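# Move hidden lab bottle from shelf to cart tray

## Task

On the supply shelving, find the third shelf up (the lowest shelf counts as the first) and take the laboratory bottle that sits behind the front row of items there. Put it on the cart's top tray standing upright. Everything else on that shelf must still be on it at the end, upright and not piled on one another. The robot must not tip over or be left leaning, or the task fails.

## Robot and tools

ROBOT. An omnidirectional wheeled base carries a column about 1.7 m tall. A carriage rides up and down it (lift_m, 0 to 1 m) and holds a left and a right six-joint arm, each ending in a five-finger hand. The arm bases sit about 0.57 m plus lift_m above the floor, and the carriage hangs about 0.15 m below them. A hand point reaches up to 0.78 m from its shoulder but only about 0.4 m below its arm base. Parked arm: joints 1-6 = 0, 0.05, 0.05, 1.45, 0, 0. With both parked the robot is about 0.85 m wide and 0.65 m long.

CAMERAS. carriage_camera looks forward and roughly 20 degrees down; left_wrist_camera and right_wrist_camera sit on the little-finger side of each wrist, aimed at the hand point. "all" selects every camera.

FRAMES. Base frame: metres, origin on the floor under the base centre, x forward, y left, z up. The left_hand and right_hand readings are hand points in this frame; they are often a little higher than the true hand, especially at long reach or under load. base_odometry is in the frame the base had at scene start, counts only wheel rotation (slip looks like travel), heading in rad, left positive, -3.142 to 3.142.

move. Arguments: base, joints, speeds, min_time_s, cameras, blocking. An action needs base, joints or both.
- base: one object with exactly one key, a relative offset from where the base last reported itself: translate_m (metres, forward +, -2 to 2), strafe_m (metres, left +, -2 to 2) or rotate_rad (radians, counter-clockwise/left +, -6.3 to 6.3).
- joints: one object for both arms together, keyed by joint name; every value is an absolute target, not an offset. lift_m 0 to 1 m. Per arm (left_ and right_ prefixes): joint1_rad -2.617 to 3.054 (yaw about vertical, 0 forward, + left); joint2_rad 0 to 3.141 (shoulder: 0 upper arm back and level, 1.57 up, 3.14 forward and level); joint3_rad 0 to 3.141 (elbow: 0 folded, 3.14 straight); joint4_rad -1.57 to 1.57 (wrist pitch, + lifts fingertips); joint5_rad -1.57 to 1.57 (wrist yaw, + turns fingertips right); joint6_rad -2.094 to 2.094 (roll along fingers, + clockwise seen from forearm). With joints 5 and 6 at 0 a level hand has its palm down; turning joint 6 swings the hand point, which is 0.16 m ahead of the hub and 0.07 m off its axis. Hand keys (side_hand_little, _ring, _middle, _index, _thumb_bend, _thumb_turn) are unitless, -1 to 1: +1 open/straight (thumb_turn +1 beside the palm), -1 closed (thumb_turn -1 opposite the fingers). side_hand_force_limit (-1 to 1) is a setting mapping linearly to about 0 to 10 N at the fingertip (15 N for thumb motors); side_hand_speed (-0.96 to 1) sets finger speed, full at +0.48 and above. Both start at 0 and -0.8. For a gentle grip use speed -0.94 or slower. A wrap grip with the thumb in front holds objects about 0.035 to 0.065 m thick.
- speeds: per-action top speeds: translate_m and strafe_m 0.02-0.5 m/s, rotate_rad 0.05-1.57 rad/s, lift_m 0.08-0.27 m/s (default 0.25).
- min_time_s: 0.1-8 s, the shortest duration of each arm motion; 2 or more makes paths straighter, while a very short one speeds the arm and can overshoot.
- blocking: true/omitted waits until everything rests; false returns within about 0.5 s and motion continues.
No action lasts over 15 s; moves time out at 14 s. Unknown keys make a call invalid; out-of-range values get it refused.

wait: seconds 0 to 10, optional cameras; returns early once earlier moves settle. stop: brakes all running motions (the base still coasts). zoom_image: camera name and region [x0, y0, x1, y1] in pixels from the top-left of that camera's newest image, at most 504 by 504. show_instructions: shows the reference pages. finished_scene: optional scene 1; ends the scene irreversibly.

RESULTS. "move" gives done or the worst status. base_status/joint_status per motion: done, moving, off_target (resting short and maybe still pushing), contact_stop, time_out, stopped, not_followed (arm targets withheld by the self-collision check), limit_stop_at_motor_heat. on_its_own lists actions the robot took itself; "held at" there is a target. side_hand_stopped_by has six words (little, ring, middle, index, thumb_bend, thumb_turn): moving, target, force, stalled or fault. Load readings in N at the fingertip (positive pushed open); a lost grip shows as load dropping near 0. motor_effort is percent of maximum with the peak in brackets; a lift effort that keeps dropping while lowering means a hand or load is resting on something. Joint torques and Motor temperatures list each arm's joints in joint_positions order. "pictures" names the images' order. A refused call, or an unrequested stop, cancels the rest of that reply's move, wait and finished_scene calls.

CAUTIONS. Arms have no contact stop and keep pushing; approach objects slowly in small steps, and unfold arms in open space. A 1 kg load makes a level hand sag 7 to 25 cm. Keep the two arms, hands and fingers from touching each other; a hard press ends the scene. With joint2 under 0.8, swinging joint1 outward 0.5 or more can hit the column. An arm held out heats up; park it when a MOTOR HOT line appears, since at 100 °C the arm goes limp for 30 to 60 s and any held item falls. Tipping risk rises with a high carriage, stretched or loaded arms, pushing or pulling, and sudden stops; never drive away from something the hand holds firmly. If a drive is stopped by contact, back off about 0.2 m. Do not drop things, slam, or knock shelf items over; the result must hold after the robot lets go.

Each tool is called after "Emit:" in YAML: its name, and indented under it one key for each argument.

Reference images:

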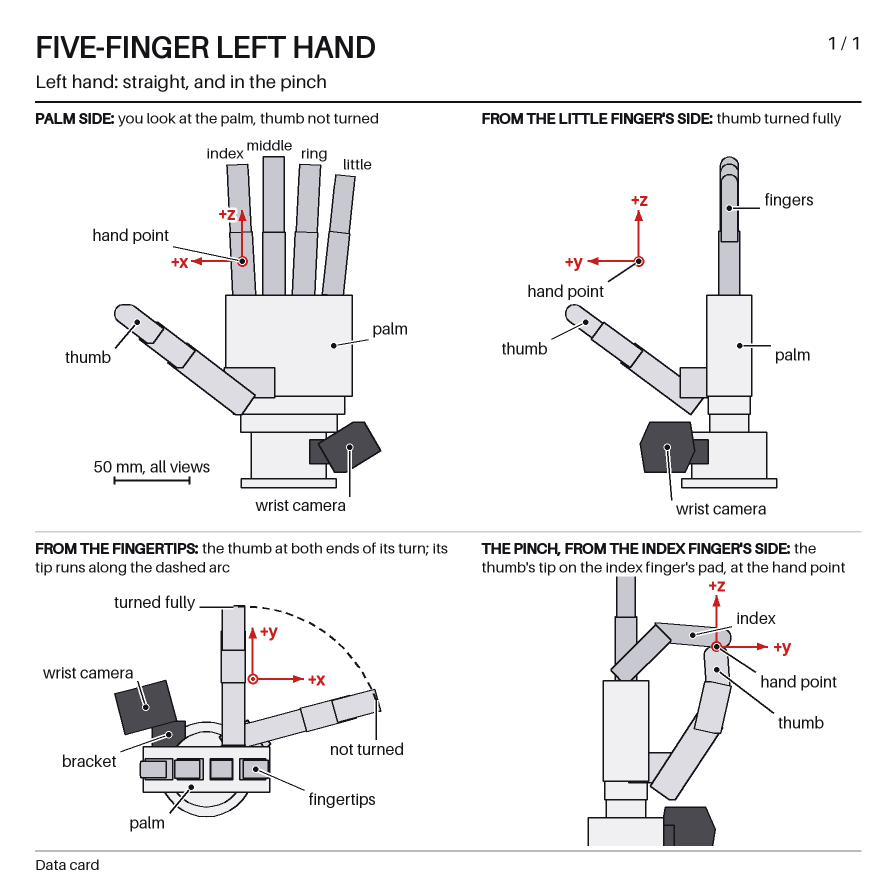

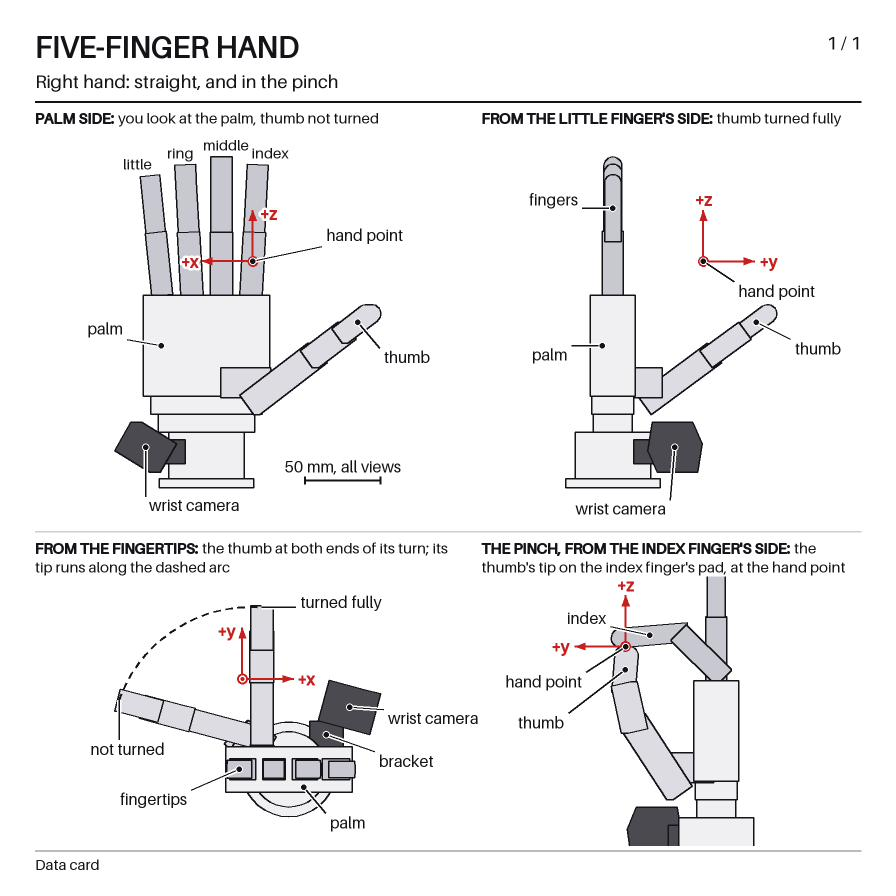

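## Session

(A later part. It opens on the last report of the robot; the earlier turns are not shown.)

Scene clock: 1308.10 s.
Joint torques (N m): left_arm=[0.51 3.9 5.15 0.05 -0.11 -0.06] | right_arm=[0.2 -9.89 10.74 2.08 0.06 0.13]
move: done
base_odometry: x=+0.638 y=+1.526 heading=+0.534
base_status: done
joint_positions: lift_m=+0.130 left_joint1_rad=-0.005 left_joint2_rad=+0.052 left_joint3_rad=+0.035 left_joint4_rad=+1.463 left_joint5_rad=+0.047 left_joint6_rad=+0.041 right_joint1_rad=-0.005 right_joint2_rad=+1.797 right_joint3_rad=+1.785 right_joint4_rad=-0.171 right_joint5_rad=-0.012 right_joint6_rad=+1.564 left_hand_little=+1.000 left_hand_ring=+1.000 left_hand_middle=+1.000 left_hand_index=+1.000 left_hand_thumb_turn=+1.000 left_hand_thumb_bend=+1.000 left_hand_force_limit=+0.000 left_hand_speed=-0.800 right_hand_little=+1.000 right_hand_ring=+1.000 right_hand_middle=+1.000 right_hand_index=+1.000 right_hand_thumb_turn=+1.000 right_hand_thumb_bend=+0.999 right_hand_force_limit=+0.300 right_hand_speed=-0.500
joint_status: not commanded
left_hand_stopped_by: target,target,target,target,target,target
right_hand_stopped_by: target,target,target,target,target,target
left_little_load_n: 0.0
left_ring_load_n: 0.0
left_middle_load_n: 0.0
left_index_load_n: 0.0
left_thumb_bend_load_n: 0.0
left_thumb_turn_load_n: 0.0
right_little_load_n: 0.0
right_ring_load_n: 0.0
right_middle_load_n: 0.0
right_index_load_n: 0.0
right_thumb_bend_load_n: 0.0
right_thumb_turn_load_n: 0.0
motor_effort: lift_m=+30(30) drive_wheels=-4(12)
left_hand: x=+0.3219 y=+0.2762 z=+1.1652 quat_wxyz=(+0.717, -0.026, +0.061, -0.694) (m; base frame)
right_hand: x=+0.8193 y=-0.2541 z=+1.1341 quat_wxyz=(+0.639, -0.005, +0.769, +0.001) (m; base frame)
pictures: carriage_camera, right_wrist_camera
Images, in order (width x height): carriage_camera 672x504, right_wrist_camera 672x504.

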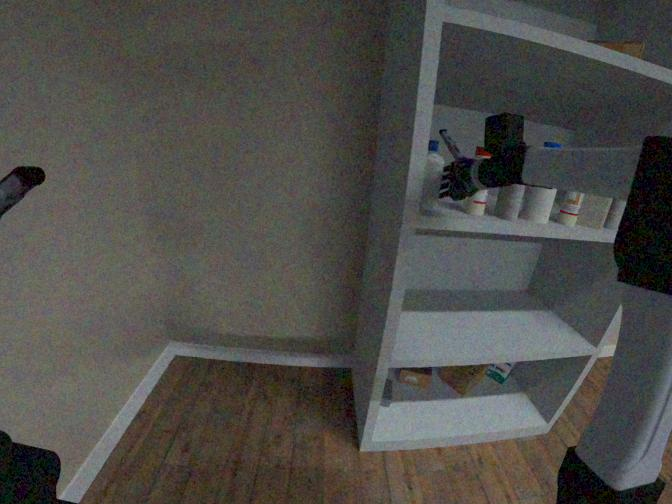

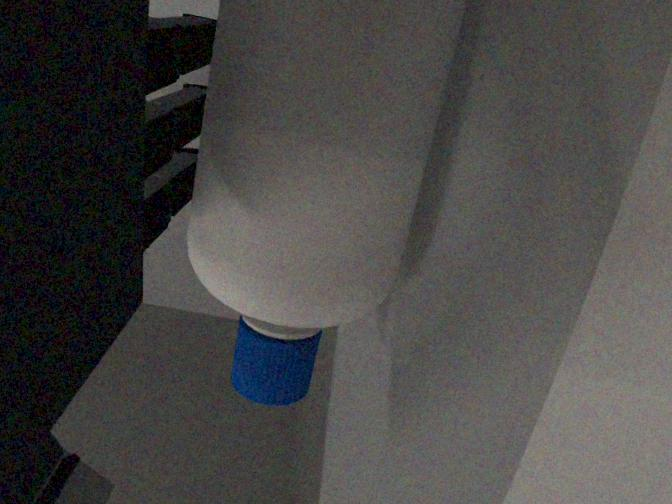

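Emit:
move:
  joints: {"lift_m": 0.105}
  speeds: {"lift_m": 0.08}
  cameras: ["right_wrist_camera"]

Emit:
move:
  joints: {"right_hand_thumb_turn": -1.0}
  cameras: ["right_wrist_camera", "carriage_camera"]

Emit:
zoom_image:
  camera: "carriage_camera"
  region: [380, 90, 580, 290]

Scene clock: 1316.87 s.
Joint torques (N m): left_arm=[0.51 3.78 5.15 0.06 -0.11 -0.05] | right_arm=[0.18 -9.81 10.78 2.05 0.07 0.13]
move: done
base_odometry: x=+0.638 y=+1.526 heading=+0.534
base_status: not commanded
joint_positions: lift_m=+0.105 left_joint1_rad=-0.005 left_joint2_rad=+0.052 left_joint3_rad=+0.035 left_joint4_rad=+1.463 left_joint5_rad=+0.047 left_joint6_rad=+0.041 right_joint1_rad=-0.005 right_joint2_rad=+1.797 right_joint3_rad=+1.785 right_joint4_rad=-0.170 right_joint5_rad=-0.012 right_joint6_rad=+1.564 left_hand_little=+1.000 left_hand_ring=+1.000 left_hand_middle=+1.000 left_hand_index=+1.000 left_hand_thumb_turn=+1.000 left_hand_thumb_bend=+1.000 left_hand_force_limit=+0.000 left_hand_speed=-0.800 right_hand_little=+1.000 right_hand_ring=+1.000 right_hand_middle=+1.000 right_hand_index=+1.000 right_hand_thumb_turn=+1.000 right_hand_thumb_bend=+0.999 right_hand_force_limit=+0.300 right_hand_speed=-0.500
joint_status: all done
left_hand_stopped_by: target,target,target,target,target,target
right_hand_stopped_by: target,target,target,target,target,target
left_little_load_n: 0.0
left_ring_load_n: 0.0
left_middle_load_n: 0.0
left_index_load_n: 0.0
left_thumb_bend_load_n: 0.0
left_thumb_turn_load_n: 0.0
right_little_load_n: 0.0
right_ring_load_n: 0.0
right_middle_load_n: 0.0
right_index_load_n: 0.0
right_thumb_bend_load_n: 0.0
right_thumb_turn_load_n: 0.0
motor_effort: lift_m=+25(25) drive_wheels=-3(5)
left_hand: x=+0.3219 y=+0.2762 z=+1.1406 quat_wxyz=(+0.717, -0.026, +0.061, -0.694) (m; base frame)
right_hand: x=+0.8193 y=-0.2541 z=+1.1099 quat_wxyz=(+0.640, -0.005, +0.768, +0.001) (m; base frame)
pictures: right_wrist_camera
Images, in order (width x height): right_wrist_camera 672x504.

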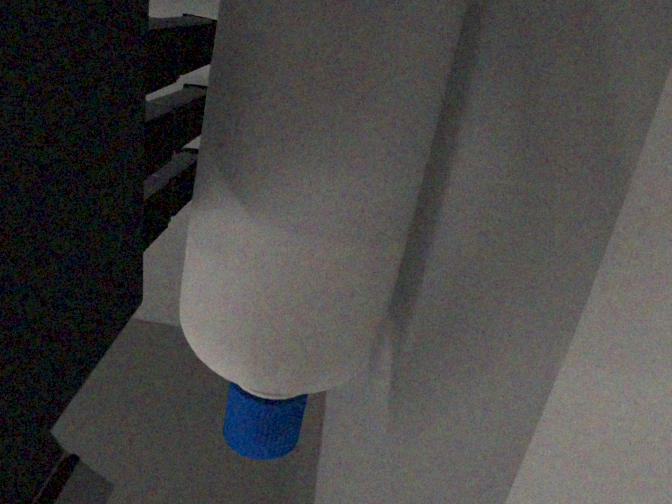

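Scene clock: 1319.43 s.
Joint torques (N m): left_arm=[0.5 3.9 5.15 0.05 -0.11 -0.05] | right_arm=[1.37 -9.84 10.74 1.81 -0.42 -0.11]
move: done
base_odometry: x=+0.638 y=+1.526 heading=+0.534
base_status: not commanded
joint_positions: lift_m=+0.105 left_joint1_rad=-0.005 left_joint2_rad=+0.052 left_joint3_rad=+0.035 left_joint4_rad=+1.463 left_joint5_rad=+0.047 left_joint6_rad=+0.041 right_joint1_rad=-0.016 right_joint2_rad=+1.797 right_joint3_rad=+1.785 right_joint4_rad=-0.145 right_joint5_rad=+0.039 right_joint6_rad=+1.589 left_hand_little=+1.000 left_hand_ring=+1.000 left_hand_middle=+1.000 left_hand_index=+1.000 left_hand_thumb_turn=+1.000 left_hand_thumb_bend=+1.000 left_hand_force_limit=+0.000 left_hand_speed=-0.800 right_hand_little=+1.000 right_hand_ring=+1.000 right_hand_middle=+1.000 right_hand_index=+1.000 right_hand_thumb_turn=-1.000 right_hand_thumb_bend=+0.998 right_hand_force_limit=+0.300 right_hand_speed=-0.500
joint_status: all done
left_hand_stopped_by: target,target,target,target,target,target
right_hand_stopped_by: target,target,target,target,target,target
left_little_load_n: 0.0
left_ring_load_n: 0.0
left_middle_load_n: 0.0
left_index_load_n: 0.0
left_thumb_bend_load_n: 0.0
left_thumb_turn_load_n: 0.0
right_little_load_n: 0.0
right_ring_load_n: 0.0
right_middle_load_n: 0.0
right_index_load_n: 0.0
right_thumb_bend_load_n: -2.0
right_thumb_turn_load_n: 1.5
motor_effort: lift_m=+24(25) drive_wheels=-4(4)
left_hand: x=+0.3219 y=+0.2762 z=+1.1406 quat_wxyz=(+0.717, -0.026, +0.061, -0.694) (m; base frame)
right_hand: x=+0.8233 y=-0.2719 z=+1.1175 quat_wxyz=(+0.649, +0.026, +0.760, -0.014) (m; base frame)
pictures: carriage_camera, right_wrist_camera
Images, in order (width x height): carriage_camera 672x504, right_wrist_camera 672x504.

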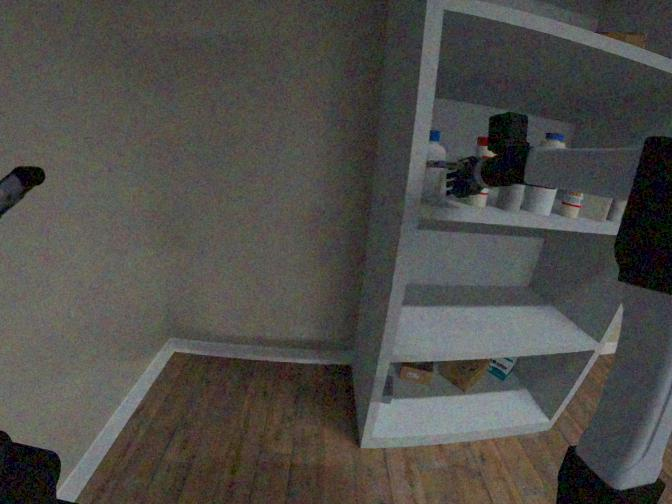

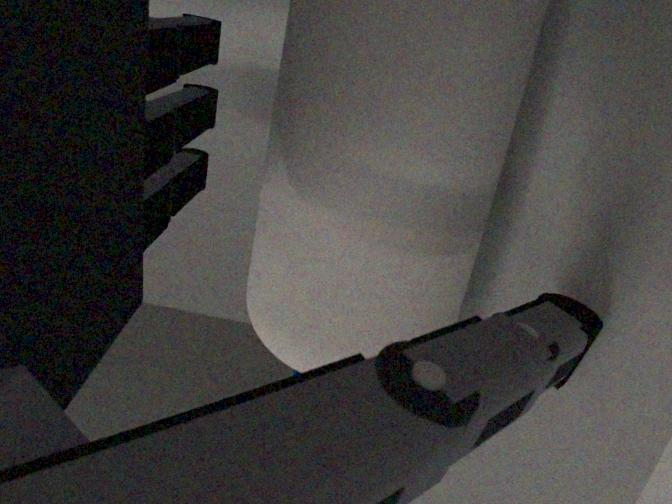

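Scaled by 2.520.

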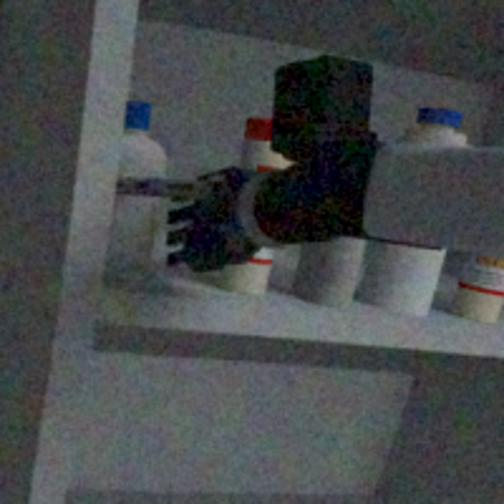

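Emit:
move:
  base: {"strafe_m": -0.022}
  speeds: {"strafe_m": 0.04}
  cameras: ["right_wrist_camera"]

Emit:
move:
  base: {"translate_m": 0.012}
  speeds: {"translate_m": 0.03}
  cameras: ["right_wrist_camera", "carriage_camera"]

Emit:
zoom_image:
  camera: "carriage_camera"
  region: [380, 90, 580, 290]

Scene clock: 1329.57 s.
Joint torques (N m): left_arm=[0.51 3.89 5.16 0.05 -0.11 -0.06] | right_arm=[0.2 -9.8 10.71 1.95 -0.15 0.01]
move: done
base_odometry: x=+0.649 y=+1.507 heading=+0.534
base_status: done
joint_positions: lift_m=+0.105 left_joint1_rad=-0.005 left_joint2_rad=+0.052 left_joint3_rad=+0.035 left_joint4_rad=+1.463 left_joint5_rad=+0.047 left_joint6_rad=+0.041 right_joint1_rad=-0.005 right_joint2_rad=+1.797 right_joint3_rad=+1.785 right_joint4_rad=-0.158 right_joint5_rad=+0.011 right_joint6_rad=+1.577 left_hand_little=+1.000 left_hand_ring=+1.000 left_hand_middle=+1.000 left_hand_index=+1.000 left_hand_thumb_turn=+1.000 left_hand_thumb_bend=+1.000 left_hand_force_limit=+0.000 left_hand_speed=-0.800 right_hand_little=+1.000 right_hand_ring=+1.000 right_hand_middle=+1.000 right_hand_index=+1.000 right_hand_thumb_turn=-1.000 right_hand_thumb_bend=+0.999 right_hand_force_limit=+0.300 right_hand_speed=-0.500
joint_status: not commanded
left_hand_stopped_by: target,target,target,target,target,target
right_hand_stopped_by: target,target,target,target,target,target
left_little_load_n: 0.0
left_ring_load_n: 0.0
left_middle_load_n: 0.0
left_index_load_n: 0.0
left_thumb_bend_load_n: 0.0
left_thumb_turn_load_n: 0.0
right_little_load_n: 0.0
right_ring_load_n: 0.0
right_middle_load_n: 0.0
right_index_load_n: 0.0
right_thumb_bend_load_n: 0.0
right_thumb_turn_load_n: -0.5
motor_effort: lift_m=+24(25) drive_wheels=-4(9)
left_hand: x=+0.3219 y=+0.2762 z=+1.1406 quat_wxyz=(+0.717, -0.026, +0.061, -0.694) (m; base frame)
right_hand: x=+0.8210 y=-0.2590 z=+1.1136 quat_wxyz=(+0.644, +0.008, +0.765, -0.004) (m; base frame)
pictures: right_wrist_camera
Images, in order (width x height): right_wrist_camera 672x504.

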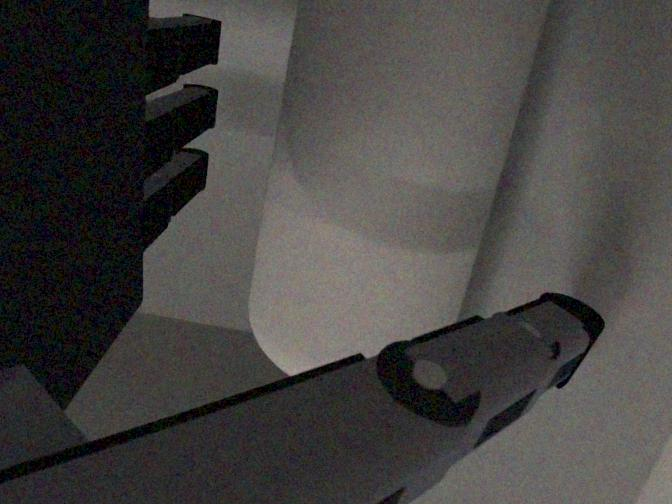

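Scene clock: 1330.40 s.
Joint torques (N m): left_arm=[0.5 3.78 5.15 0.05 -0.11 -0.05] | right_arm=[0.23 -9.84 10.74 1.98 -0.16 0.01]
move: done
base_odometry: x=+0.660 y=+1.513 heading=+0.534
base_status: done
joint_positions: lift_m=+0.105 left_joint1_rad=-0.005 left_joint2_rad=+0.052 left_joint3_rad=+0.035 left_joint4_rad=+1.463 left_joint5_rad=+0.047 left_joint6_rad=+0.041 right_joint1_rad=-0.004 right_joint2_rad=+1.797 right_joint3_rad=+1.785 right_joint4_rad=-0.163 right_joint5_rad=+0.011 right_joint6_rad=+1.577 left_hand_little=+1.000 left_hand_ring=+1.000 left_hand_middle=+1.000 left_hand_index=+1.000 left_hand_thumb_turn=+1.000 left_hand_thumb_bend=+1.000 left_hand_force_limit=+0.000 left_hand_speed=-0.800 right_hand_little=+1.000 right_hand_ring=+1.000 right_hand_middle=+1.000 right_hand_index=+1.000 right_hand_thumb_turn=-1.000 right_hand_thumb_bend=+0.999 right_hand_force_limit=+0.300 right_hand_speed=-0.500
joint_status: not commanded
left_hand_stopped_by: target,target,target,target,target,target
right_hand_stopped_by: target,target,target,target,target,target
left_little_load_n: 0.0
left_ring_load_n: 0.0
left_middle_load_n: 0.0
left_index_load_n: 0.0
left_thumb_bend_load_n: 0.0
left_thumb_turn_load_n: 0.0
right_little_load_n: 0.0
right_ring_load_n: 0.0
right_middle_load_n: 0.0
right_index_load_n: 0.0
right_thumb_bend_load_n: 0.0
right_thumb_turn_load_n: 0.0
motor_effort: lift_m=+24(25) drive_wheels=-5(10)
left_hand: x=+0.3218 y=+0.2762 z=+1.1406 quat_wxyz=(+0.717, -0.026, +0.061, -0.694) (m; base frame)
right_hand: x=+0.8209 y=-0.2587 z=+1.1122 quat_wxyz=(+0.642, +0.007, +0.766, -0.004) (m; base frame)
pictures: carriage_camera, right_wrist_camera
Images, in order (width x height): carriage_camera 672x504, right_wrist_camera 672x504.

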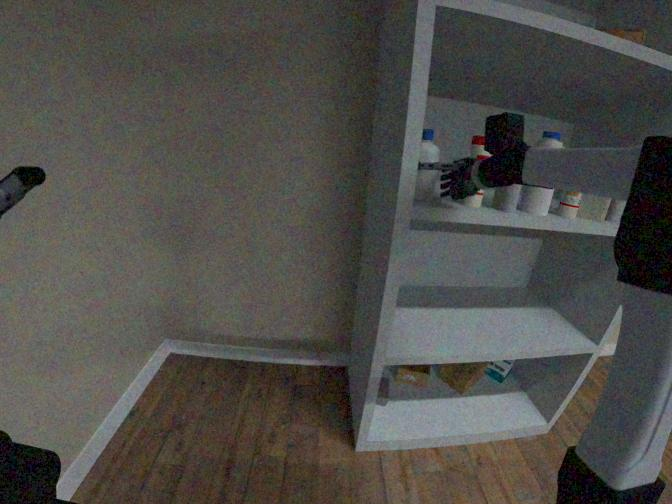

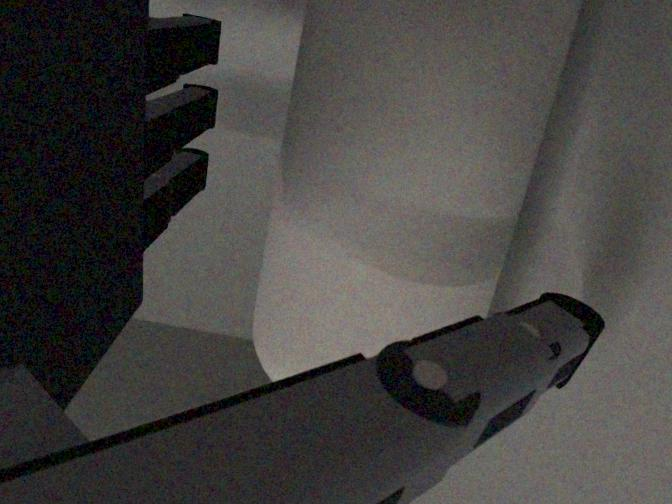

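Scaled by 2.520.

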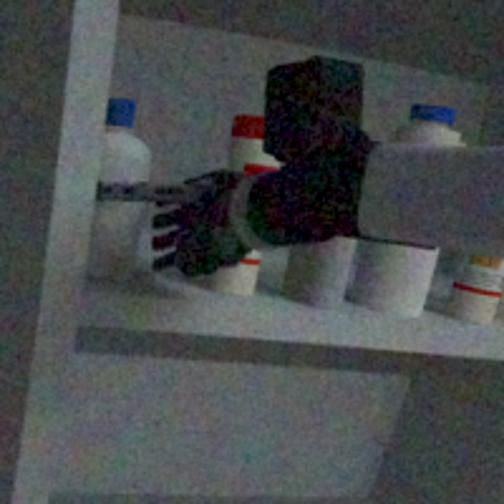

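Emit:
move:
  base: {"strafe_m": 0.01}
  speeds: {"strafe_m": 0.04}

Emit:
move:
  joints: {"right_hand_speed": -0.88, "right_hand_force_limit": -0.4, "right_hand_index": -0.3, "right_hand_middle": -0.3, "right_hand_ring": -0.3, "right_hand_little": -0.3}
  cameras: ["right_wrist_camera"]

Emit:
move:
  joints: {"right_hand_thumb_bend": -0.2, "right_hand_speed": -0.8, "right_hand_force_limit": -0.3}
  cameras: ["right_wrist_camera", "carriage_camera"]

Scene clock: 1342.83 s.
Joint torques (N m): left_arm=[0.51 3.9 5.19 0.05 -0.11 -0.05] | right_arm=[0.27 -9.76 10.7 2 -0.17 0.02]
move: done
base_odometry: x=+0.655 y=+1.522 heading=+0.534
base_status: done
joint_positions: lift_m=+0.105 left_joint1_rad=-0.005 left_joint2_rad=+0.052 left_joint3_rad=+0.035 left_joint4_rad=+1.463 left_joint5_rad=+0.047 left_joint6_rad=+0.041 right_joint1_rad=-0.005 right_joint2_rad=+1.797 right_joint3_rad=+1.785 right_joint4_rad=-0.164 right_joint5_rad=+0.012 right_joint6_rad=+1.577 left_hand_little=+1.000 left_hand_ring=+1.000 left_hand_middle=+1.000 left_hand_index=+1.000 left_hand_thumb_turn=+1.000 left_hand_thumb_bend=+1.000 left_hand_force_limit=+0.000 left_hand_speed=-0.800 right_hand_little=+1.000 right_hand_ring=+1.000 right_hand_middle=+1.000 right_hand_index=+1.000 right_hand_thumb_turn=-1.000 right_hand_thumb_bend=+0.999 right_hand_force_limit=+0.300 right_hand_speed=-0.500
joint_status: not commanded
left_hand_stopped_by: target,target,target,target,target,target
right_hand_stopped_by: target,target,target,target,target,target
left_little_load_n: 0.0
left_ring_load_n: 0.0
left_middle_load_n: 0.0
left_index_load_n: 0.0
left_thumb_bend_load_n: 0.0
left_thumb_turn_load_n: 0.0
right_little_load_n: 0.0
right_ring_load_n: 0.0
right_middle_load_n: 0.0
right_index_load_n: 0.5
right_thumb_bend_load_n: 0.0
right_thumb_turn_load_n: -0.5
motor_effort: lift_m=+25(25) drive_wheels=-5(14)
left_hand: x=+0.3218 y=+0.2762 z=+1.1406 quat_wxyz=(+0.717, -0.026, +0.061, -0.694) (m; base frame)
right_hand: x=+0.8210 y=-0.2596 z=+1.1119 quat_wxyz=(+0.642, +0.008, +0.767, -0.004) (m; base frame)
pictures: none

Scene clock: 1346.93 s.
Joint torques (N m): left_arm=[0.5 3.9 5.15 0.05 -0.1 -0.05] | right_arm=[1.31 -9.84 10.74 2.13 -0.56 0.17]
move: off_target
base_odometry: x=+0.655 y=+1.522 heading=+0.534
base_status: not commanded
joint_positions: lift_m=+0.105 left_joint1_rad=-0.005 left_joint2_rad=+0.052 left_joint3_rad=+0.035 left_joint4_rad=+1.463 left_joint5_rad=+0.047 left_joint6_rad=+0.041 right_joint1_rad=-0.016 right_joint2_rad=+1.797 right_joint3_rad=+1.785 right_joint4_rad=-0.178 right_joint5_rad=+0.053 right_joint6_rad=+1.562 left_hand_little=+1.000 left_hand_ring=+1.000 left_hand_middle=+1.000 left_hand_index=+1.000 left_hand_thumb_turn=+1.000 left_hand_thumb_bend=+1.000 left_hand_force_limit=+0.000 left_hand_speed=-0.800 right_hand_little=+0.188 right_hand_ring=+0.399 right_hand_middle=+0.367 right_hand_index=+0.166 right_hand_thumb_turn=-1.000 right_hand_thumb_bend=+0.999 right_hand_force_limit=-0.400 right_hand_speed=-0.880
joint_status: right_hand_little off_target (ended at +0.188, target -0.300); right_hand_ring off_target (ended at +0.399, target -0.300); right_hand_middle off_target (ended at +0.367, target -0.300); right_hand_index off_target (ended at +0.166, target -0.300); the others done
left_hand_stopped_by: target,target,target,target,target,target
right_hand_stopped_by: force,force,force,force,target,target
left_little_load_n: 0.0
left_ring_load_n: 0.0
left_middle_load_n: 0.0
left_index_load_n: 0.0
left_thumb_bend_load_n: 0.0
left_thumb_turn_load_n: 0.0
right_little_load_n: 1.5
right_ring_load_n: 0.0
right_middle_load_n: 0.0
right_index_load_n: 4.5
right_thumb_bend_load_n: 1.0
right_thumb_turn_load_n: -0.5
motor_effort: lift_m=+24(25) drive_wheels=-5(6)
left_hand: x=+0.3218 y=+0.2762 z=+1.1406 quat_wxyz=(+0.717, -0.026, +0.061, -0.694) (m; base frame)
right_hand: x=+0.8232 y=-0.2734 z=+1.1068 quat_wxyz=(+0.636, +0.020, +0.771, -0.028) (m; base frame)
pictures: right_wrist_camera
Images, in order (width x height): right_wrist_camera 672x504.

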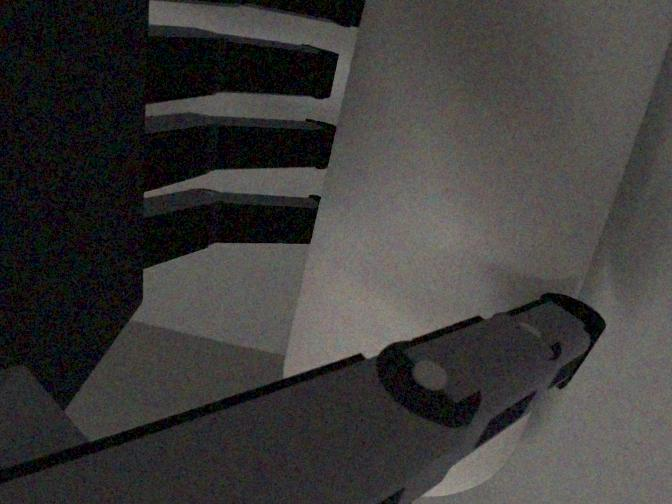

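Scene clock: 1351.37 s.
Joint torques (N m): left_arm=[0.51 3.9 5.15 0.05 -0.11 -0.05] | right_arm=[1.32 -9.84 10.74 2.13 -0.56 0.17]
move: off_target
base_odometry: x=+0.655 y=+1.522 heading=+0.534
base_status: not commanded
joint_positions: lift_m=+0.105 left_joint1_rad=-0.005 left_joint2_rad=+0.052 left_joint3_rad=+0.035 left_joint4_rad=+1.463 left_joint5_rad=+0.047 left_joint6_rad=+0.041 right_joint1_rad=-0.016 right_joint2_rad=+1.797 right_joint3_rad=+1.785 right_joint4_rad=-0.178 right_joint5_rad=+0.053 right_joint6_rad=+1.562 left_hand_little=+1.000 left_hand_ring=+1.000 left_hand_middle=+1.000 left_hand_index=+1.000 left_hand_thumb_turn=+1.000 left_hand_thumb_bend=+1.000 left_hand_force_limit=+0.000 left_hand_speed=-0.800 right_hand_little=+0.188 right_hand_ring=+0.399 right_hand_middle=+0.367 right_hand_index=+0.166 right_hand_thumb_turn=-1.000 right_hand_thumb_bend=+0.985 right_hand_force_limit=-0.300 right_hand_speed=-0.800
joint_status: right_hand_thumb_bend off_target (ended at +0.985, target -0.200); the others done
left_hand_stopped_by: target,target,target,target,target,target
right_hand_stopped_by: force,force,force,force,force,target
left_little_load_n: 0.0
left_ring_load_n: 0.0
left_middle_load_n: 0.0
left_index_load_n: 0.0
left_thumb_bend_load_n: 0.0
left_thumb_turn_load_n: 0.0
right_little_load_n: 1.5
right_ring_load_n: 0.0
right_middle_load_n: 0.0
right_index_load_n: 5.5
right_thumb_bend_load_n: 5.5
right_thumb_turn_load_n: -0.5
motor_effort: lift_m=+25(25) drive_wheels=-5(5)
left_hand: x=+0.3218 y=+0.2762 z=+1.1406 quat_wxyz=(+0.717, -0.026, +0.061, -0.694) (m; base frame)
right_hand: x=+0.8232 y=-0.2734 z=+1.1068 quat_wxyz=(+0.636, +0.020, +0.771, -0.028) (m; base frame)
pictures: carriage_camera, right_wrist_camera
Images, in order (width x height): carriage_camera 672x504, right_wrist_camera 672x504.

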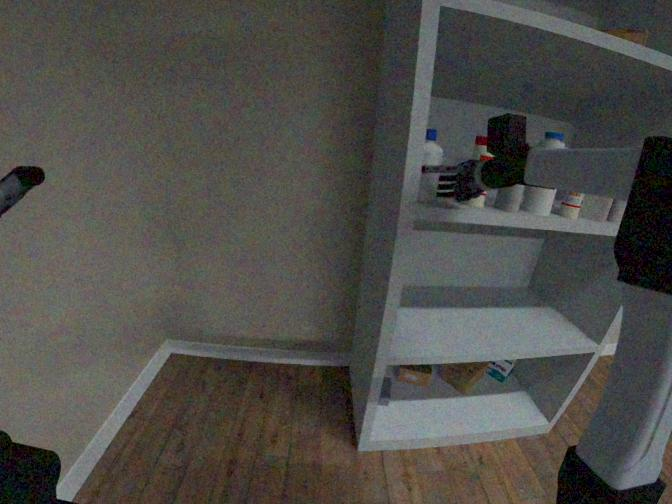

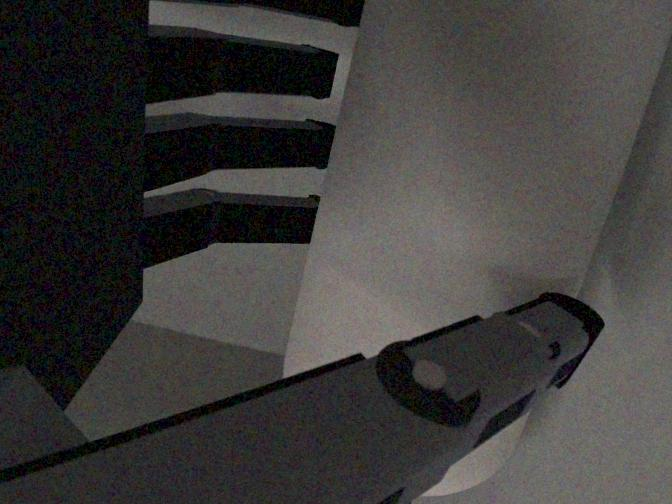

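Emit:
move:
  joints: {"right_hand_speed": -0.5, "right_hand_index": 1, "right_hand_middle": 1, "right_hand_ring": 1, "right_hand_little": 1, "right_hand_thumb_bend": 1}

Emit:
move:
  base: {"translate_m": 0.05}
  speeds: {"translate_m": 0.04}
  cameras: ["right_wrist_camera", "carriage_camera"]

Emit:
zoom_image:
  camera: "carriage_camera"
  region: [380, 90, 580, 290]

Scene clock: 1369.03 s.
Joint torques (N m): left_arm=[0.5 3.92 5.14 0.05 -0.11 -0.05] | right_arm=[0.34 -9.83 10.73 2.11 -0.18 0.14]
move: done
base_odometry: x=+0.655 y=+1.522 heading=+0.534
base_status: not commanded
joint_positions: lift_m=+0.105 left_joint1_rad=-0.005 left_joint2_rad=+0.052 left_joint3_rad=+0.035 left_joint4_rad=+1.463 left_joint5_rad=+0.047 left_joint6_rad=+0.041 right_joint1_rad=-0.006 right_joint2_rad=+1.797 right_joint3_rad=+1.785 right_joint4_rad=-0.175 right_joint5_rad=+0.012 right_joint6_rad=+1.564 left_hand_little=+1.000 left_hand_ring=+1.000 left_hand_middle=+1.000 left_hand_index=+1.000 left_hand_thumb_turn=+1.000 left_hand_thumb_bend=+1.000 left_hand_force_limit=+0.000 left_hand_speed=-0.800 right_hand_little=+1.000 right_hand_ring=+1.000 right_hand_middle=+1.000 right_hand_index=+1.000 right_hand_thumb_turn=-1.000 right_hand_thumb_bend=+1.000 right_hand_force_limit=-0.300 right_hand_speed=-0.500
joint_status: all done
left_hand_stopped_by: target,target,target,target,target,target
right_hand_stopped_by: target,target,target,target,target,target
left_little_load_n: 0.0
left_ring_load_n: 0.0
left_middle_load_n: 0.0
left_index_load_n: 0.0
left_thumb_bend_load_n: 0.0
left_thumb_turn_load_n: 0.0
right_little_load_n: 0.0
right_ring_load_n: 0.0
right_middle_load_n: 0.0
right_index_load_n: 0.0
right_thumb_bend_load_n: 0.0
right_thumb_turn_load_n: 0.0
motor_effort: lift_m=+25(25) drive_wheels=-5(5)
left_hand: x=+0.3218 y=+0.2762 z=+1.1406 quat_wxyz=(+0.717, -0.026, +0.061, -0.694) (m; base frame)
right_hand: x=+0.8207 y=-0.2595 z=+1.1081 quat_wxyz=(+0.638, +0.003, +0.770, -0.009) (m; base frame)
pictures: none

Scene clock: 1370.73 s.
Joint torques (N m): left_arm=[0.51 3.9 5.15 0.05 -0.11 -0.05] | right_arm=[0.39 -9.85 10.71 2.08 -0.12 0.14]
move: done
base_odometry: x=+0.698 y=+1.547 heading=+0.533
base_status: done
joint_positions: lift_m=+0.105 left_joint1_rad=-0.005 left_joint2_rad=+0.052 left_joint3_rad=+0.035 left_joint4_rad=+1.463 left_joint5_rad=+0.047 left_joint6_rad=+0.041 right_joint1_rad=-0.006 right_joint2_rad=+1.797 right_joint3_rad=+1.785 right_joint4_rad=-0.172 right_joint5_rad=+0.008 right_joint6_rad=+1.564 left_hand_little=+1.000 left_hand_ring=+1.000 left_hand_middle=+1.000 left_hand_index=+1.000 left_hand_thumb_turn=+1.000 left_hand_thumb_bend=+1.000 left_hand_force_limit=+0.000 left_hand_speed=-0.800 right_hand_little=+1.000 right_hand_ring=+1.000 right_hand_middle=+1.000 right_hand_index=+1.000 right_hand_thumb_turn=-1.000 right_hand_thumb_bend=+1.000 right_hand_force_limit=-0.300 right_hand_speed=-0.500
joint_status: not commanded
left_hand_stopped_by: target,target,target,target,target,target
right_hand_stopped_by: target,target,target,target,target,target
left_little_load_n: 0.0
left_ring_load_n: 0.0
left_middle_load_n: 0.0
left_index_load_n: 0.0
left_thumb_bend_load_n: 0.0
left_thumb_turn_load_n: 0.0
right_little_load_n: 0.0
right_ring_load_n: 0.0
right_middle_load_n: 0.0
right_index_load_n: 0.0
right_thumb_bend_load_n: 0.0
right_thumb_turn_load_n: 0.0
motor_effort: lift_m=+25(25) drive_wheels=-4(16)
left_hand: x=+0.3218 y=+0.2762 z=+1.1406 quat_wxyz=(+0.717, -0.026, +0.061, -0.694) (m; base frame)
right_hand: x=+0.8205 y=-0.2587 z=+1.1090 quat_wxyz=(+0.639, +0.002, +0.769, -0.007) (m; base frame)
pictures: carriage_camera, right_wrist_camera
Images, in order (width x height): carriage_camera 672x504, right_wrist_camera 672x504.

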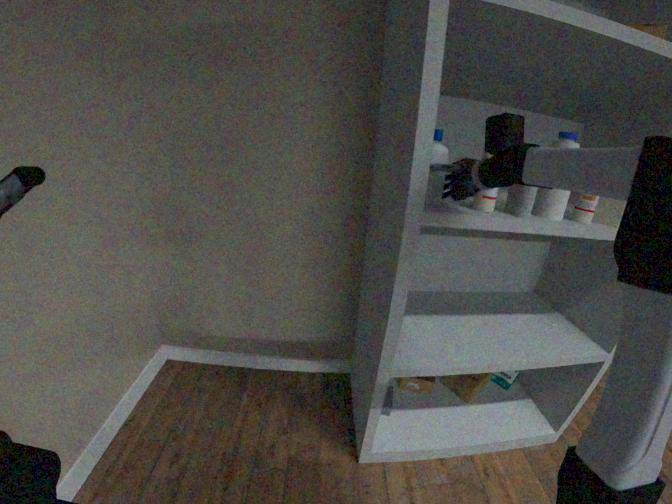

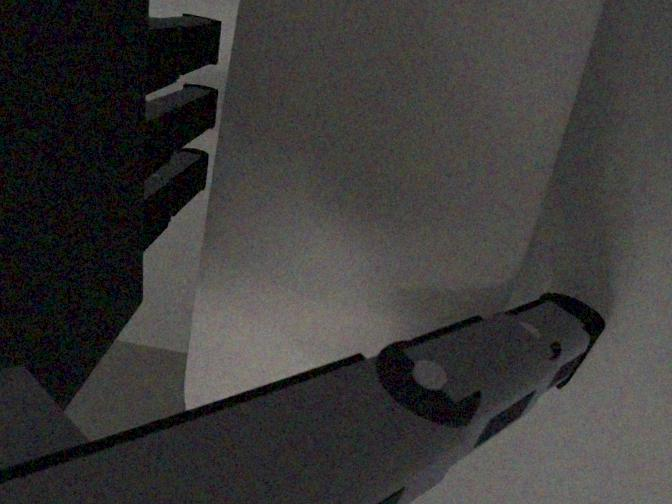

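Scaled by 2.520.

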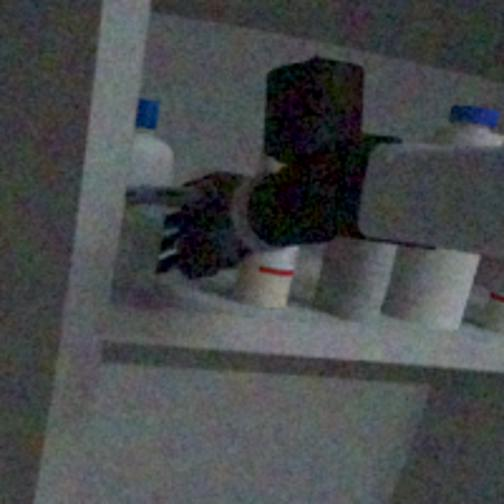

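Emit:
move:
  joints: {"right_hand_speed": -0.88, "right_hand_force_limit": -0.4, "right_hand_index": -0.3, "right_hand_middle": -0.3, "right_hand_ring": -0.3, "right_hand_little": -0.3}
  cameras: ["right_wrist_camera"]

Emit:
move:
  joints: {"right_hand_thumb_bend": -0.2, "right_hand_speed": -0.8, "right_hand_force_limit": -0.3}
  cameras: ["right_wrist_camera", "carriage_camera"]

Scene clock: 1397.03 s.
Joint torques (N m): left_arm=[0.51 3.9 5.16 0.05 -0.11 -0.06] | right_arm=[0.32 -9.84 10.73 2.07 -0.13 0.15]
move: off_target
base_odometry: x=+0.698 y=+1.547 heading=+0.533
base_status: not commanded
joint_positions: lift_m=+0.105 left_joint1_rad=-0.005 left_joint2_rad=+0.052 left_joint3_rad=+0.035 left_joint4_rad=+1.463 left_joint5_rad=+0.047 left_joint6_rad=+0.041 right_joint1_rad=-0.006 right_joint2_rad=+1.797 right_joint3_rad=+1.785 right_joint4_rad=-0.172 right_joint5_rad=+0.008 right_joint6_rad=+1.564 left_hand_little=+1.000 left_hand_ring=+1.000 left_hand_middle=+1.000 left_hand_index=+1.000 left_hand_thumb_turn=+1.000 left_hand_thumb_bend=+1.000 left_hand_force_limit=+0.000 left_hand_speed=-0.800 right_hand_little=+0.444 right_hand_ring=+0.378 right_hand_middle=+0.300 right_hand_index=+0.211 right_hand_thumb_turn=-1.000 right_hand_thumb_bend=+1.000 right_hand_force_limit=-0.400 right_hand_speed=-0.880
joint_status: right_hand_little off_target (ended at +0.444, target -0.300); right_hand_ring off_target (ended at +0.378, target -0.300); right_hand_middle off_target (ended at +0.300, target -0.300); right_hand_index off_target (ended at +0.211, target -0.300); the others done
left_hand_stopped_by: target,target,target,target,target,target
right_hand_stopped_by: force,force,force,force,target,target
left_little_load_n: 0.0
left_ring_load_n: 0.0
left_middle_load_n: 0.0
left_index_load_n: 0.0
left_thumb_bend_load_n: 0.0
left_thumb_turn_load_n: 0.0
right_little_load_n: 0.0
right_ring_load_n: 1.5
right_middle_load_n: 1.5
right_index_load_n: 5.0
right_thumb_bend_load_n: 1.0
right_thumb_turn_load_n: -0.5
motor_effort: lift_m=+24(25) drive_wheels=-4(4)
left_hand: x=+0.3218 y=+0.2762 z=+1.1406 quat_wxyz=(+0.717, -0.026, +0.061, -0.694) (m; base frame)
right_hand: x=+0.8205 y=-0.2587 z=+1.1091 quat_wxyz=(+0.639, +0.002, +0.769, -0.007) (m; base frame)
pictures: right_wrist_camera
Images, in order (width x height): right_wrist_camera 672x504.

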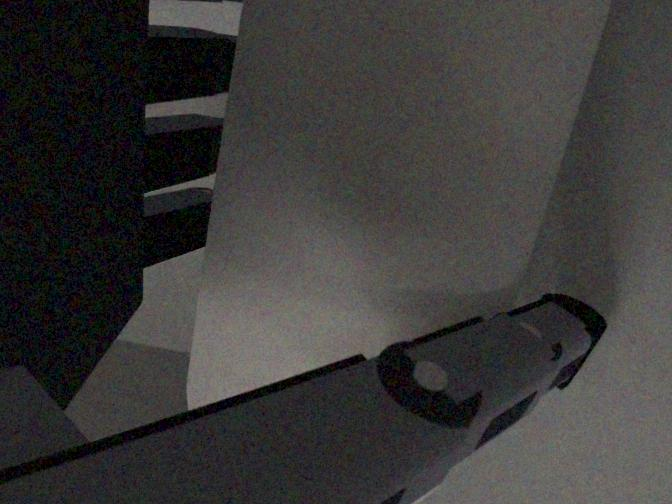

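Scene clock: 1401.47 s.
Joint torques (N m): left_arm=[0.51 3.9 5.15 0.05 -0.11 -0.05] | right_arm=[0.32 -9.84 10.73 2.07 -0.13 0.15]
move: off_target
base_odometry: x=+0.698 y=+1.547 heading=+0.533
base_status: not commanded
joint_positions: lift_m=+0.105 left_joint1_rad=-0.005 left_joint2_rad=+0.052 left_joint3_rad=+0.035 left_joint4_rad=+1.463 left_joint5_rad=+0.047 left_joint6_rad=+0.041 right_joint1_rad=-0.006 right_joint2_rad=+1.797 right_joint3_rad=+1.785 right_joint4_rad=-0.172 right_joint5_rad=+0.008 right_joint6_rad=+1.564 left_hand_little=+1.000 left_hand_ring=+1.000 left_hand_middle=+1.000 left_hand_index=+1.000 left_hand_thumb_turn=+1.000 left_hand_thumb_bend=+1.000 left_hand_force_limit=+0.000 left_hand_speed=-0.800 right_hand_little=+0.444 right_hand_ring=+0.378 right_hand_middle=+0.300 right_hand_index=+0.211 right_hand_thumb_turn=-1.000 right_hand_thumb_bend=+0.988 right_hand_force_limit=-0.300 right_hand_speed=-0.800
joint_status: right_hand_thumb_bend off_target (ended at +0.988, target -0.200); the others done
left_hand_stopped_by: target,target,target,target,target,target
right_hand_stopped_by: force,force,force,force,force,target
left_little_load_n: 0.0
left_ring_load_n: 0.0
left_middle_load_n: 0.0
left_index_load_n: 0.0
left_thumb_bend_load_n: 0.0
left_thumb_turn_load_n: 0.0
right_little_load_n: 0.5
right_ring_load_n: 1.5
right_middle_load_n: 2.5
right_index_load_n: 5.5
right_thumb_bend_load_n: 7.0
right_thumb_turn_load_n: -0.5
motor_effort: lift_m=+24(25) drive_wheels=-4(5)
left_hand: x=+0.3218 y=+0.2762 z=+1.1406 quat_wxyz=(+0.717, -0.026, +0.061, -0.694) (m; base frame)
right_hand: x=+0.8205 y=-0.2587 z=+1.1091 quat_wxyz=(+0.639, +0.002, +0.769, -0.007) (m; base frame)
pictures: carriage_camera, right_wrist_camera
Images, in order (width x height): carriage_camera 672x504, right_wrist_camera 672x504.

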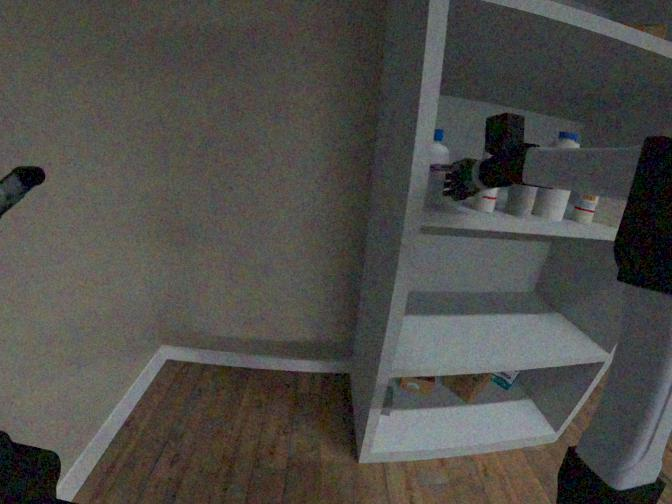

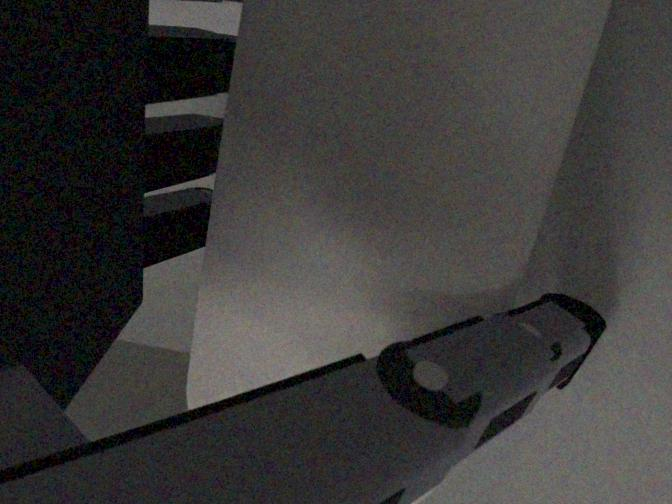

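Emit:
move:
  joints: {"right_hand_force_limit": 0.5, "right_hand_speed": -0.85, "right_hand_index": -0.5, "right_hand_middle": -0.5, "right_hand_ring": -0.5, "right_hand_little": -0.5, "right_hand_thumb_bend": -0.3}
  cameras: ["right_wrist_camera"]

Emit:
move:
  joints: {"lift_m": 0.13}
  speeds: {"lift_m": 0.08}
  cameras: ["right_wrist_camera", "carriage_camera"]

Emit:
zoom_image:
  camera: "carriage_camera"
  region: [380, 90, 580, 290]

Scene clock: 1407.90 s.
Joint torques (N m): left_arm=[0.51 3.89 5.15 0.05 -0.1 -0.05] | right_arm=[0.34 -9.83 10.73 2.07 -0.13 0.16]
move: off_target
base_odometry: x=+0.698 y=+1.547 heading=+0.533
base_status: not commanded
joint_positions: lift_m=+0.105 left_joint1_rad=-0.005 left_joint2_rad=+0.052 left_joint3_rad=+0.035 left_joint4_rad=+1.463 left_joint5_rad=+0.047 left_joint6_rad=+0.041 right_joint1_rad=-0.006 right_joint2_rad=+1.797 right_joint3_rad=+1.785 right_joint4_rad=-0.172 right_joint5_rad=+0.008 right_joint6_rad=+1.563 left_hand_little=+1.000 left_hand_ring=+1.000 left_hand_middle=+1.000 left_hand_index=+1.000 left_hand_thumb_turn=+1.000 left_hand_thumb_bend=+1.000 left_hand_force_limit=+0.000 left_hand_speed=-0.800 right_hand_little=+0.365 right_hand_ring=+0.339 right_hand_middle=+0.275 right_hand_index=+0.201 right_hand_thumb_turn=-0.999 right_hand_thumb_bend=+0.982 right_hand_force_limit=+0.500 right_hand_speed=-0.850
joint_status: right_hand_little off_target (ended at +0.365, target -0.500); right_hand_ring off_target (ended at +0.339, target -0.500); right_hand_middle off_target (ended at +0.275, target -0.500); right_hand_index off_target (ended at +0.201, target -0.500); right_hand_thumb_bend off_target (ended at +0.982, target -0.300); the others done
left_hand_stopped_by: target,target,target,target,target,target
right_hand_stopped_by: force,force,force,force,force,target
left_little_load_n: 0.0
left_ring_load_n: 0.0
left_middle_load_n: 0.0
left_index_load_n: 0.0
left_thumb_bend_load_n: 0.0
left_thumb_turn_load_n: 0.0
right_little_load_n: 7.0
right_ring_load_n: 0.0
right_middle_load_n: 1.0
right_index_load_n: 5.5
right_thumb_bend_load_n: 10.0
right_thumb_turn_load_n: 4.0
motor_effort: lift_m=+25(25) drive_wheels=-4(4)
left_hand: x=+0.3218 y=+0.2762 z=+1.1406 quat_wxyz=(+0.717, -0.026, +0.061, -0.694) (m; base frame)
right_hand: x=+0.8205 y=-0.2586 z=+1.1091 quat_wxyz=(+0.639, +0.002, +0.769, -0.007) (m; base frame)
pictures: right_wrist_camera
Images, in order (width x height): right_wrist_camera 672x504.

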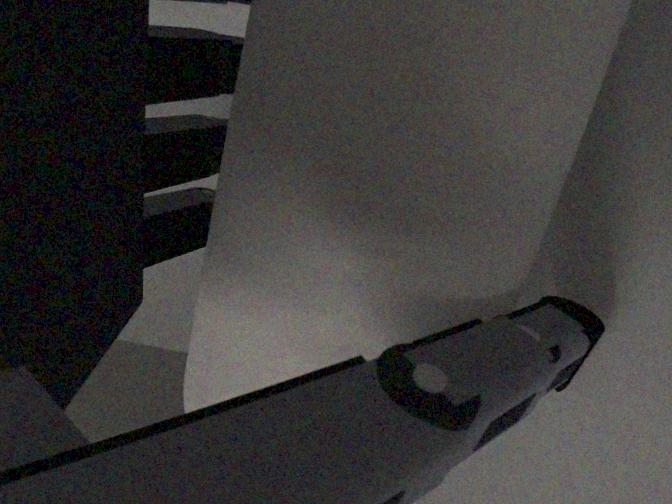

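Scene clock: 1408.70 s.
Joint torques (N m): left_arm=[0.51 3.84 5.15 0.05 -0.11 -0.05] | right_arm=[0.34 -10.07 10.71 2.75 -0.12 0.25]
move: done
base_odometry: x=+0.698 y=+1.547 heading=+0.533
base_status: not commanded
joint_positions: lift_m=+0.130 left_joint1_rad=-0.005 left_joint2_rad=+0.052 left_joint3_rad=+0.035 left_joint4_rad=+1.463 left_joint5_rad=+0.047 left_joint6_rad=+0.041 right_joint1_rad=-0.006 right_joint2_rad=+1.799 right_joint3_rad=+1.785 right_joint4_rad=-0.242 right_joint5_rad=+0.008 right_joint6_rad=+1.555 left_hand_little=+1.000 left_hand_ring=+1.000 left_hand_middle=+1.000 left_hand_index=+1.000 left_hand_thumb_turn=+1.000 left_hand_thumb_bend=+1.000 left_hand_force_limit=+0.000 left_hand_speed=-0.800 right_hand_little=+0.365 right_hand_ring=+0.339 right_hand_middle=+0.275 right_hand_index=+0.201 right_hand_thumb_turn=-1.000 right_hand_thumb_bend=+0.982 right_hand_force_limit=+0.500 right_hand_speed=-0.850
joint_status: all done
left_hand_stopped_by: target,target,target,target,target,target
right_hand_stopped_by: force,force,force,force,force,target
left_little_load_n: 0.0
left_ring_load_n: 0.0
left_middle_load_n: 0.0
left_index_load_n: 0.0
left_thumb_bend_load_n: 0.0
left_thumb_turn_load_n: 0.0
right_little_load_n: 3.0
right_ring_load_n: 0.0
right_middle_load_n: 0.5
right_index_load_n: 6.5
right_thumb_bend_load_n: 7.5
right_thumb_turn_load_n: 0.0
motor_effort: lift_m=+31(36) drive_wheels=-4(4)
left_hand: x=+0.3218 y=+0.2762 z=+1.1651 quat_wxyz=(+0.717, -0.026, +0.061, -0.694) (m; base frame)
right_hand: x=+0.8190 y=-0.2584 z=+1.1130 quat_wxyz=(+0.611, -0.002, +0.792, -0.010) (m; base frame)
pictures: carriage_camera, right_wrist_camera
Images, in order (width x height): carriage_camera 672x504, right_wrist_camera 672x504.

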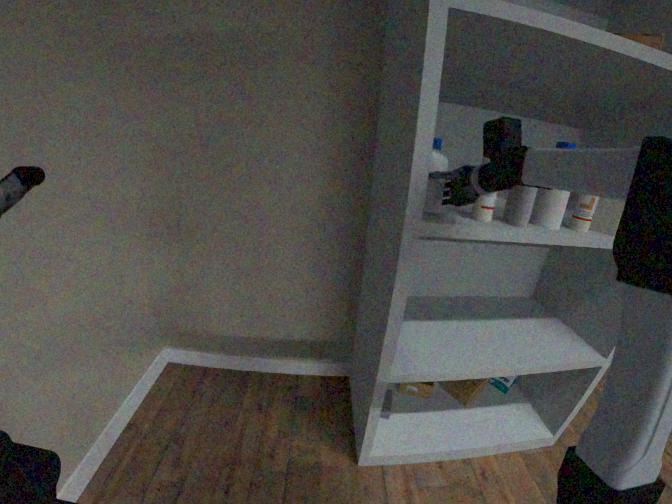

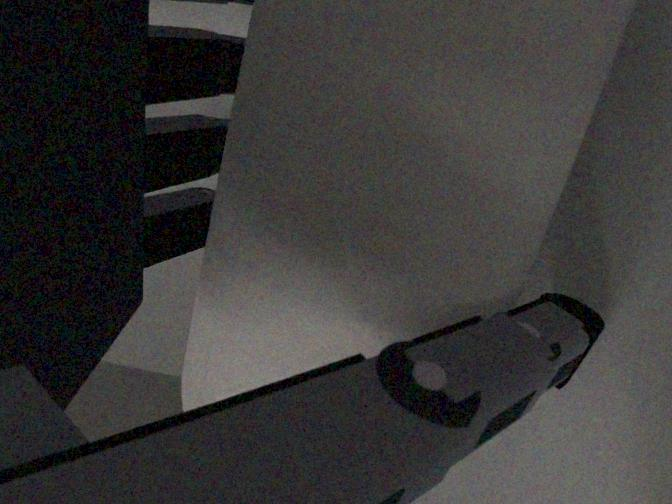

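Scaled by 2.520.

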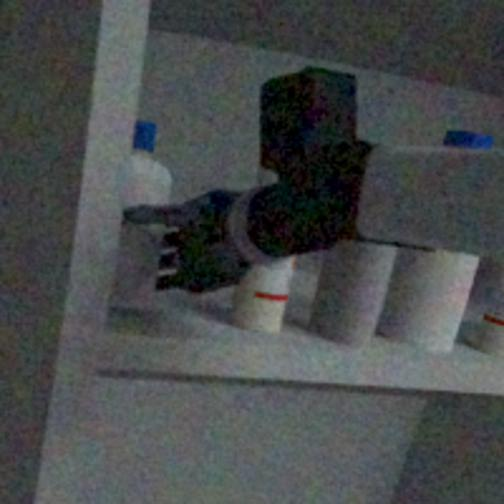

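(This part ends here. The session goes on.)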